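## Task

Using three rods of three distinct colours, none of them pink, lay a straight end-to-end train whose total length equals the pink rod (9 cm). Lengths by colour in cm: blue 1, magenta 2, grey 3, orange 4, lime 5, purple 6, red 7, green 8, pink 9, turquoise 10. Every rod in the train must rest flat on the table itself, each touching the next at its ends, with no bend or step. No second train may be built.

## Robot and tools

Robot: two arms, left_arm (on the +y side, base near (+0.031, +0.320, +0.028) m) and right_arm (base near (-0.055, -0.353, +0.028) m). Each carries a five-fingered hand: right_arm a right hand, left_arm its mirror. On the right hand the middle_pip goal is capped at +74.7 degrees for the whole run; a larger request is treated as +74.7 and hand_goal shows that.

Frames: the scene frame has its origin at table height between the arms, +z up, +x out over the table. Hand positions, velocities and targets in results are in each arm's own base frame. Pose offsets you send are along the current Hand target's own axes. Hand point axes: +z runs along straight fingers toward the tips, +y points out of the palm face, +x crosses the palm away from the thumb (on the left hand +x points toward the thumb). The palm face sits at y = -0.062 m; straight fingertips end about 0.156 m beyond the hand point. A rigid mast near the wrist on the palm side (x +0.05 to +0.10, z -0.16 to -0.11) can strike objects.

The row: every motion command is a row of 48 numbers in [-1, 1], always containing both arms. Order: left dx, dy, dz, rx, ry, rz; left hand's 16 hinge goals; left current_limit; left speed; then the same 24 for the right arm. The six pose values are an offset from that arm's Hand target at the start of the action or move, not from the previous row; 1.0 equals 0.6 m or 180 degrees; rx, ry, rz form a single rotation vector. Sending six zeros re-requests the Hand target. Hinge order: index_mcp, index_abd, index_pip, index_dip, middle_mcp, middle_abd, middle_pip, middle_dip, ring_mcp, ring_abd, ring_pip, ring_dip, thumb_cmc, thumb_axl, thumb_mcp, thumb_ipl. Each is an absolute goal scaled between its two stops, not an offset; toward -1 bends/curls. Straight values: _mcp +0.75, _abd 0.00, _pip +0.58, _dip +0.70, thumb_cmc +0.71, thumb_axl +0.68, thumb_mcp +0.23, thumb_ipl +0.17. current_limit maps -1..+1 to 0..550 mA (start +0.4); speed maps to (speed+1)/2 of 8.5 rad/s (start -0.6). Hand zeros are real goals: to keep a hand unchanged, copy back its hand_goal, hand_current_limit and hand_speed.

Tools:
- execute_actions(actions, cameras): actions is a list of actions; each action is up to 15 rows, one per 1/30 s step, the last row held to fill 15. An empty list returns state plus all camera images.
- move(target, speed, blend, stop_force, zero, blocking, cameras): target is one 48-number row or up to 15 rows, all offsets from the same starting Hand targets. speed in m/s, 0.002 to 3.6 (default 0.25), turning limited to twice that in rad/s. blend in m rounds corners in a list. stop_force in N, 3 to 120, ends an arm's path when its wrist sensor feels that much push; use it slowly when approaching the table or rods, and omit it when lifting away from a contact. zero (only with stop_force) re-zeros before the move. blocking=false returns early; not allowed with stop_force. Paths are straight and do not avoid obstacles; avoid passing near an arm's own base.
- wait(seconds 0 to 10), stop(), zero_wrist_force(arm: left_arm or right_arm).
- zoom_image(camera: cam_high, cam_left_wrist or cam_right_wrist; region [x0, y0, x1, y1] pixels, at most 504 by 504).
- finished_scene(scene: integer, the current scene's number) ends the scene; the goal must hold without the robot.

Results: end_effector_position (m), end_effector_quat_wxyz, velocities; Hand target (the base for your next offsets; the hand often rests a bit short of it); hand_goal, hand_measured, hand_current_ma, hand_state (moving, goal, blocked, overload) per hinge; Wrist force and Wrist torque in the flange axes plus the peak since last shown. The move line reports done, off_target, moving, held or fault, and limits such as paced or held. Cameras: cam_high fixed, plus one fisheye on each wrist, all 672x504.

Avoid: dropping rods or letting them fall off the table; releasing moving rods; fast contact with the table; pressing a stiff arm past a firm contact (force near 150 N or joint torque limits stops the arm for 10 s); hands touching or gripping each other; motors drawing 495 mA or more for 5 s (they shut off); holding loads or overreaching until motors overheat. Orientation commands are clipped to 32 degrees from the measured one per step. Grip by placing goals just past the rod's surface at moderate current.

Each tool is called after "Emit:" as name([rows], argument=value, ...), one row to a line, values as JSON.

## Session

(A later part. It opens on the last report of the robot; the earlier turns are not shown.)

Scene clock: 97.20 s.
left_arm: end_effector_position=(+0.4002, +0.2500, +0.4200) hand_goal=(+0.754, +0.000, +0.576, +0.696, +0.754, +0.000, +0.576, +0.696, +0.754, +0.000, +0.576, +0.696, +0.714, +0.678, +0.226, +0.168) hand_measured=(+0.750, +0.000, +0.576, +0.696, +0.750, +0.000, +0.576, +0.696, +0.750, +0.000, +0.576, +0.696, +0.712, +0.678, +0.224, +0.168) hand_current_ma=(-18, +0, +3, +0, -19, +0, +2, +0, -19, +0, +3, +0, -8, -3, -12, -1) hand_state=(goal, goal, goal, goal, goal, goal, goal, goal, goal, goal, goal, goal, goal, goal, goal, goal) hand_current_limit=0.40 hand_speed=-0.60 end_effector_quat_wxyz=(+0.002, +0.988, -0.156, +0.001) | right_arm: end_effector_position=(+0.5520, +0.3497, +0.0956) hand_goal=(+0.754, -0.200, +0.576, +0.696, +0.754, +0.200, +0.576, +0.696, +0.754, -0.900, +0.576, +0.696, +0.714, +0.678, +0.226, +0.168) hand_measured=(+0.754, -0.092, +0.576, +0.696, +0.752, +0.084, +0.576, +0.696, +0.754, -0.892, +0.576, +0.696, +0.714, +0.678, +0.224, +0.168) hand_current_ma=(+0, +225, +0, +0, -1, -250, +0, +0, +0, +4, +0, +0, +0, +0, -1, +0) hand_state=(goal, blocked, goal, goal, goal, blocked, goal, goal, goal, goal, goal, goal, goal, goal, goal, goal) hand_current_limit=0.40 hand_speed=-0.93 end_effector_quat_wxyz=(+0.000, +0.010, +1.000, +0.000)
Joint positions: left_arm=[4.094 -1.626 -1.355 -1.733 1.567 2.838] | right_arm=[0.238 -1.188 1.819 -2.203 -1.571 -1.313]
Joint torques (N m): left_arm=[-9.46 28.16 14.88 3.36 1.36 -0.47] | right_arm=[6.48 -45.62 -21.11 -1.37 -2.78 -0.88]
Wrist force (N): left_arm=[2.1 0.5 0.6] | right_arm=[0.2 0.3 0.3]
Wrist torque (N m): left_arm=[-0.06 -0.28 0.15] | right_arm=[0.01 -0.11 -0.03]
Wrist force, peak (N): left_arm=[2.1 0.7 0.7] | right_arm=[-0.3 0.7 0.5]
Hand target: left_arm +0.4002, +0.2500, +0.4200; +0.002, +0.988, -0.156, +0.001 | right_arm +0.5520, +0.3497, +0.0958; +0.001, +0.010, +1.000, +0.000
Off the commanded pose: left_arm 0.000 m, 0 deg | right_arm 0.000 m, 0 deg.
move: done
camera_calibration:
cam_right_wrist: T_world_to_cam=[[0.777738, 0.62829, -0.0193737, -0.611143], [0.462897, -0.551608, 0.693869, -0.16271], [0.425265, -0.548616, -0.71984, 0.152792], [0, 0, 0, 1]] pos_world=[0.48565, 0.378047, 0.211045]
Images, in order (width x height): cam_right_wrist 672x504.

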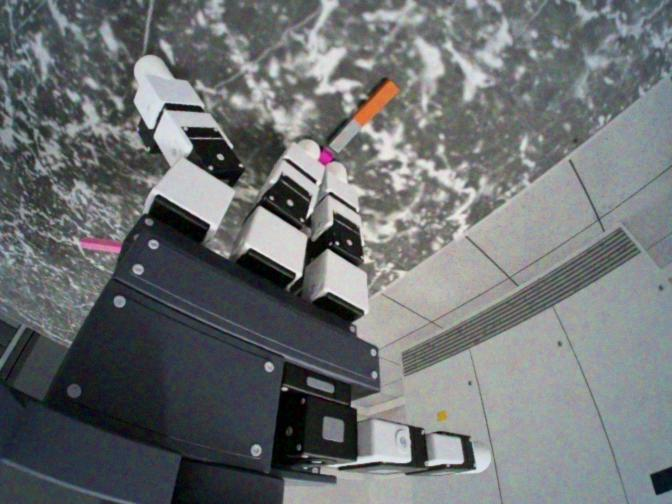

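Emit:
move([
  [0,0,0,0,0,0,0.754,0,0.576,0.696,0.754,0,0.576,0.696,0.754,0,0.576,0.696,0.714,0.678,0.226,0.168,0.4,-0.6,0.001,0.0067,0,0,0,0,0.754,-0.2,0.576,0.696,0.754,0.2,0.576,0.696,0.754,-0.9,0.576,0.696,0.714,0.678,0.226,0.168,0.4,-0.93],
  [0,0,0,0,0,0,0.754,0,0.576,0.696,0.754,0,0.576,0.696,0.754,0,0.576,0.696,0.714,0.678,0.226,0.168,0.4,-0.6,0.001,0.0192,0.0005,0,0,0,0.754,-0.2,0.576,0.696,0.754,0.2,0.576,0.696,0.754,-0.9,0.576,0.696,0.714,0.678,0.226,0.168,0.4,-0.93],
], speed=0.02, cameras=["cam_right_wrist"])

Emit:
zoom_image(camera="cam_right_wrist", region=[300, 90, 380, 170])

Scene clock: 99.63 s.
left_arm: end_effector_position=(+0.4002, +0.2500, +0.4200) hand_goal=(+0.754, +0.000, +0.576, +0.696, +0.754, +0.000, +0.576, +0.696, +0.754, +0.000, +0.576, +0.696, +0.714, +0.678, +0.226, +0.168) hand_measured=(+0.750, +0.000, +0.576, +0.696, +0.750, +0.000, +0.576, +0.696, +0.750, +0.000, +0.576, +0.696, +0.712, +0.678, +0.224, +0.168) hand_current_ma=(-18, +0, +3, +0, -19, +0, +2, +0, -19, +0, +3, +0, -8, -3, -12, -1) hand_state=(goal, goal, goal, goal, goal, goal, goal, goal, goal, goal, goal, goal, goal, goal, goal, goal) hand_current_limit=0.40 hand_speed=-0.60 end_effector_quat_wxyz=(+0.002, +0.988, -0.156, +0.001) | right_arm: end_effector_position=(+0.5517, +0.3614, +0.0955) hand_goal=(+0.754, -0.200, +0.576, +0.696, +0.754, +0.200, +0.576, +0.696, +0.754, -0.900, +0.576, +0.696, +0.714, +0.678, +0.226, +0.168) hand_measured=(+0.754, -0.092, +0.576, +0.696, +0.752, +0.084, +0.576, +0.696, +0.754, -0.892, +0.576, +0.696, +0.714, +0.678, +0.224, +0.168) hand_current_ma=(+0, +225, +0, +0, -1, -250, +0, +0, +0, +4, +0, +0, +0, +0, -1, +0) hand_state=(goal, blocked, goal, goal, goal, blocked, goal, goal, goal, goal, goal, goal, goal, goal, goal, goal) hand_current_limit=0.40 hand_speed=-0.93 end_effector_quat_wxyz=(+0.001, +0.010, +1.000, +0.000)
Joint positions: left_arm=[4.094 -1.626 -1.355 -1.733 1.567 2.838] | right_arm=[0.258 -1.177 1.804 -2.199 -1.571 -1.294]
Joint torques (N m): left_arm=[-9.39 28.5 16.42 3.53 1.13 -0.68] | right_arm=[-7.17 -39.61 -12.28 -0.8 -2.24 -0.81]
Wrist force (N): left_arm=[1.9 0.4 0.5] | right_arm=[0.0 0.1 -0.6]
Wrist torque (N m): left_arm=[-0.08 -0.25 0.13] | right_arm=[0.05 -0.08 -0.05]
Wrist force, peak (N): left_arm=[2.2 0.4 0.7] | right_arm=[-0.2 0.0 0.8]
Hand target: left_arm +0.4002, +0.2500, +0.4200; +0.002, +0.988, -0.156, +0.001 | right_arm +0.5516, +0.3612, +0.0955; +0.001, +0.010, +1.000, +0.000
Off the commanded pose: left_arm 0.000 m, 0 deg | right_arm 0.000 m, 0 deg.
move: done
camera_calibration:
cam_right_wrist: T_world_to_cam=[[0.777771, 0.628254, -0.0192179, -0.618157], [0.462766, -0.551673, 0.693905, -0.155975], [0.425347, -0.548593, -0.71981, 0.159198], [0, 0, 0, 1]] pos_world=[0.48525, 0.389648, 0.210944]
Images, in order (width x height): cam_right_wrist 672x504.

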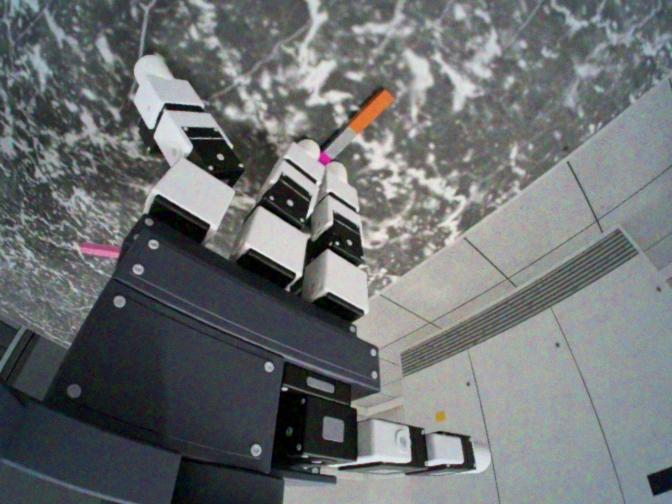

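Scaled by 6.300 from the camera's 672x504 image, which has a finer 960x720 frame.

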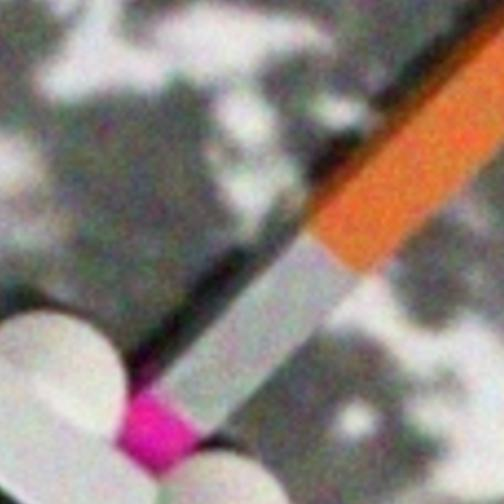

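Emit:
move([
  [0,0,0,0,0,0,0.754,0,0.576,0.696,0.754,0,0.576,0.696,0.754,0,0.576,0.696,0.714,0.678,0.226,0.168,0.4,-0.6,0,0,0.0003,0,0,0,0.754,0.06,0.576,0.696,0.754,-0.06,0.576,0.696,0.754,-0.9,0.576,0.696,0.714,0.678,0.226,0.168,0.4,-0.95],
  [0,0,0,0,0,0,0.754,0,0.576,0.696,0.754,0,0.576,0.696,0.754,0,0.576,0.696,0.714,0.678,0.226,0.168,0.4,-0.6,-0.03,-0.05,-0.08,0,0,0,0.754,0.06,0.576,0.696,0.754,-0.06,0.576,0.696,0.754,-0.9,0.576,0.696,0.714,0.678,0.226,0.168,0.4,-0.95],
], speed=0.06, cameras=["cam_right_wrist"])

Emit:
zoom_image(camera="cam_right_wrist", region=[300, 60, 400, 160])

Scene clock: 103.00 s.
left_arm: end_effector_position=(+0.4002, +0.2500, +0.4200) hand_goal=(+0.754, +0.000, +0.576, +0.696, +0.754, +0.000, +0.576, +0.696, +0.754, +0.000, +0.576, +0.696, +0.714, +0.678, +0.226, +0.168) hand_measured=(+0.750, +0.000, +0.576, +0.696, +0.750, +0.000, +0.576, +0.696, +0.750, +0.000, +0.576, +0.696, +0.712, +0.678, +0.224, +0.168) hand_current_ma=(-18, +0, +3, +0, -19, +0, +2, +0, -19, +0, +3, +0, -8, -3, -12, -1) hand_state=(goal, goal, goal, goal, goal, goal, goal, goal, goal, goal, goal, goal, goal, goal, goal, goal) hand_current_limit=0.40 hand_speed=-0.60 end_effector_quat_wxyz=(+0.002, +0.988, -0.156, +0.001) | right_arm: end_effector_position=(+0.5691, +0.3308, +0.1438) hand_goal=(+0.754, +0.060, +0.576, +0.696, +0.754, -0.060, +0.576, +0.696, +0.754, -0.900, +0.576, +0.696, +0.714, +0.678, +0.226, +0.168) hand_measured=(+0.754, +0.056, +0.576, +0.696, +0.752, -0.056, +0.576, +0.696, +0.754, -0.892, +0.576, +0.696, +0.714, +0.678, +0.224, +0.168) hand_current_ma=(+0, -1, +0, +0, -1, +1, +0, +0, +0, +4, +0, +0, +0, +0, -1, +0) hand_state=(goal, goal, goal, goal, goal, goal, goal, goal, goal, goal, goal, goal, goal, goal, goal, goal) hand_current_limit=0.40 hand_speed=-0.95 end_effector_quat_wxyz=(+0.001, +0.010, +1.000, +0.000) end_effector_velocity=(-0.001, +0.002, -0.003) end_effector_angular_velocity=(+0.000, +0.001, +0.000)
Joint positions: left_arm=[4.094 -1.626 -1.355 -1.733 1.567 2.838] | right_arm=[0.2 -1.235 1.742 -2.079 -1.571 -1.352]
Joint velocities: left_arm=[within noise] | right_arm=[0.003 0.002 0.005 -0.006 0 0.003]
Joint torques (N m): left_arm=[-10.32 27.44 15.3 3.63 1.36 -0.62] | right_arm=[8.18 -24.57 -10.8 -5.44 0.84 1.41]
Wrist force (N): left_arm=[2.0 0.4 0.6] | right_arm=[-0.2 0.4 0.3]
Wrist torque (N m): left_arm=[-0.08 -0.26 0.14] | right_arm=[0.03 -0.04 0.01]
Wrist force, peak (N): left_arm=[2.1 0.7 0.8] | right_arm=[0.1 0.2 -2.3]
Hand target: left_arm +0.4002, +0.2500, +0.4200; +0.002, +0.988, -0.156, +0.001 | right_arm +0.5690, +0.3309, +0.1435; +0.001, +0.010, +1.000, +0.000
Off the commanded pose: left_arm 0.000 m, 0 deg | right_arm 0.000 m, 0 deg.
move: done
camera_calibration:
cam_right_wrist: T_world_to_cam=[[0.777778, 0.628251, -0.0189995, -0.611661], [0.462546, -0.551644, 0.694075, -0.214312], [0.425573, -0.548624, -0.719652, 0.169687], [0, 0, 0, 1]] pos_world=[0.502651, 0.359148, 0.259243]
Images, in order (width x height): cam_right_wrist 672x504.

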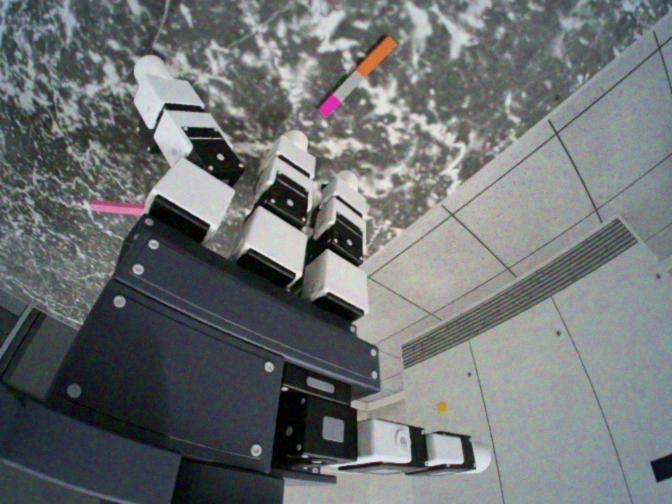

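Scaled by 5.040 from the camera's 672x504 image, which has a finer 960x720 frame.

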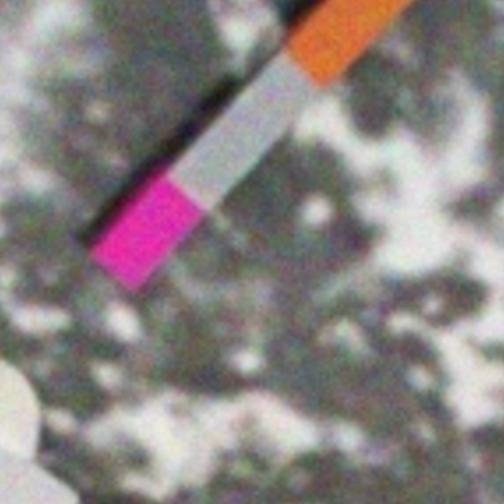

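Emit:
execute_actions(actions=[], cameras=["all"])

Emit:
zoom_image(camera="cam_left_wrist", region=[310, 70, 470, 190])

Emit:
zoom_image(camera="cam_right_wrist", region=[310, 30, 400, 120])

Emit:
zoom_image(camera="cam_high", region=[320, 190, 440, 280])

Scene clock: 106.20 s.
left_arm: end_effector_position=(+0.4002, +0.2500, +0.4200) hand_goal=(+0.754, +0.000, +0.576, +0.696, +0.754, +0.000, +0.576, +0.696, +0.754, +0.000, +0.576, +0.696, +0.714, +0.678, +0.226, +0.168) hand_measured=(+0.750, +0.000, +0.576, +0.696, +0.750, +0.000, +0.576, +0.696, +0.750, +0.000, +0.576, +0.696, +0.712, +0.678, +0.224, +0.168) hand_current_ma=(-18, +0, +3, +0, -19, +0, +2, +0, -19, +0, +3, +0, -8, -3, -12, -1) hand_state=(goal, goal, goal, goal, goal, goal, goal, goal, goal, goal, goal, goal, goal, goal, goal, goal) hand_current_limit=0.40 hand_speed=-0.60 end_effector_quat_wxyz=(+0.002, +0.988, -0.156, +0.001) | right_arm: end_effector_position=(+0.5690, +0.3309, +0.1435) hand_goal=(+0.754, +0.060, +0.576, +0.696, +0.754, -0.060, +0.576, +0.696, +0.754, -0.900, +0.576, +0.696, +0.714, +0.678, +0.226, +0.168) hand_measured=(+0.754, +0.056, +0.576, +0.696, +0.752, -0.056, +0.576, +0.696, +0.754, -0.892, +0.576, +0.696, +0.714, +0.678, +0.224, +0.168) hand_current_ma=(+0, -1, +0, +0, -1, +1, +0, +0, +0, +4, +0, +0, +0, +0, -1, +0) hand_state=(goal, goal, goal, goal, goal, goal, goal, goal, goal, goal, goal, goal, goal, goal, goal, goal) hand_current_limit=0.40 hand_speed=-0.95 end_effector_quat_wxyz=(+0.001, +0.010, +1.000, +0.000)
Joint positions: left_arm=[4.094 -1.626 -1.355 -1.733 1.567 2.838] | right_arm=[0.2 -1.235 1.743 -2.08 -1.571 -1.352]
Joint velocities: within noise
Joint torques (N m): left_arm=[-10.27 28.25 16.14 3.72 1.41 -0.49] | right_arm=[7.97 -24.23 -9.81 -5.22 2.64 1.46]
Motor temperatures (°C): left_arm=[27 25 25 39 34 38] | right_arm=[28 30 29 40 34 33]
Wrist force (N): left_arm=[1.9 0.4 0.4] | right_arm=[-0.4 0.2 0.2]
Wrist torque (N m): left_arm=[-0.06 -0.26 0.13] | right_arm=[0.01 -0.03 -0.03]
Wrist force, peak (N): left_arm=[2.2 0.8 0.9] | right_arm=[-0.4 0.5 0.8]
Hand target: left_arm +0.4002, +0.2500, +0.4200; +0.002, +0.988, -0.156, +0.001 | right_arm +0.5690, +0.3309, +0.1435; +0.001, +0.010, +1.000, +0.000
Off the commanded pose: left_arm 0.000 m, 0 deg | right_arm 0.000 m, 0 deg.
camera_calibration:
cam_left_wrist: T_world_to_cam=[[-0.531442, 0.845993, -0.0431912, -0.00773388], [0.562505, 0.390563, 0.728731, -0.670965], [0.63337, 0.362983, -0.683437, 0.0725966], [0, 0, 0, 1]] pos_world=[0.32733, 0.242246, 0.538234]
cam_right_wrist: T_world_to_cam=[[0.777804, 0.628211, -0.0192737, -0.611656], [0.462786, -0.551698, 0.693872, -0.214097], [0.425265, -0.548616, -0.71984, 0.169728], [0, 0, 0, 1]] pos_world=[0.50265, 0.359248, 0.258945]

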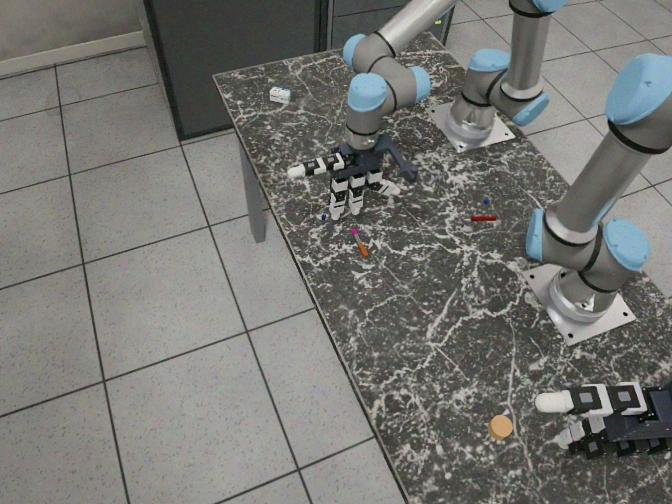

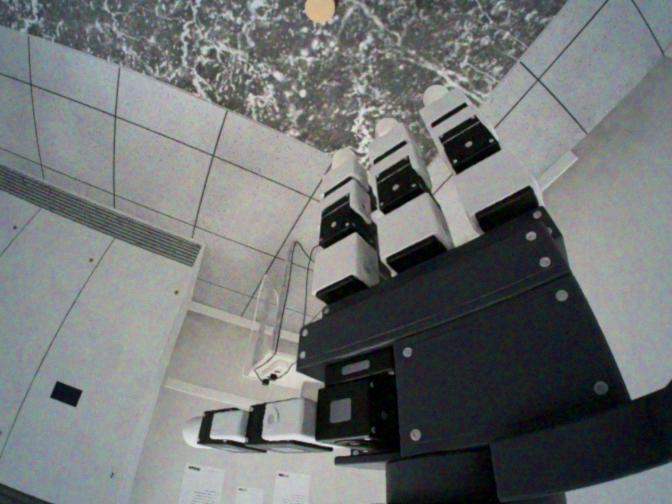

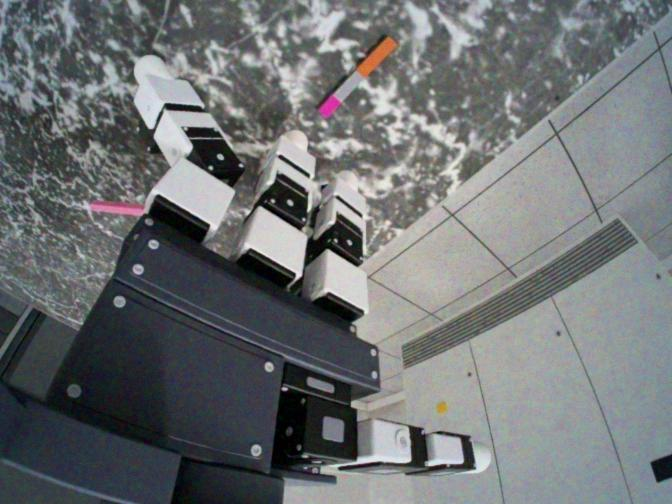

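Scaled by 3.150 from the camera's 672x504 image, which has a finer 960x720 frame.

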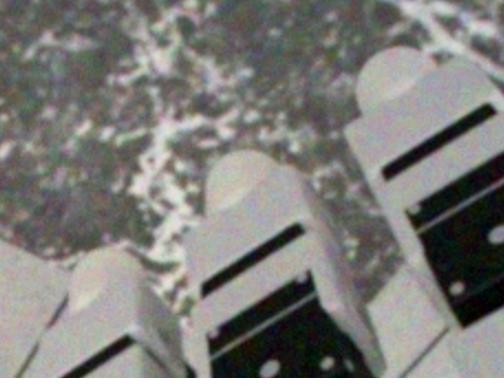

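Scaled by 5.600 from the camera's 672x504 image, which has a finer 960x720 frame.

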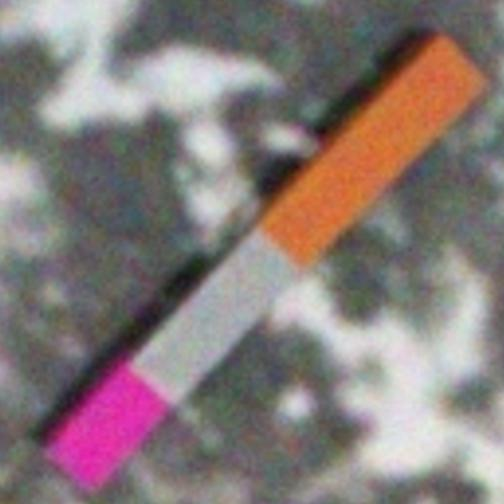

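Scaled by 4.200 from the camera's 672x504 image, which has a finer 960x720 frame.

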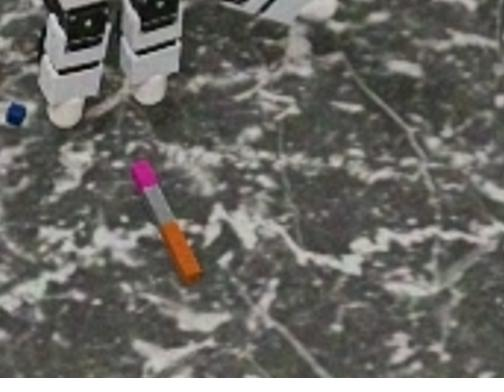

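Emit:
finished_scene(scene=1)

The scene is finished: the task was done.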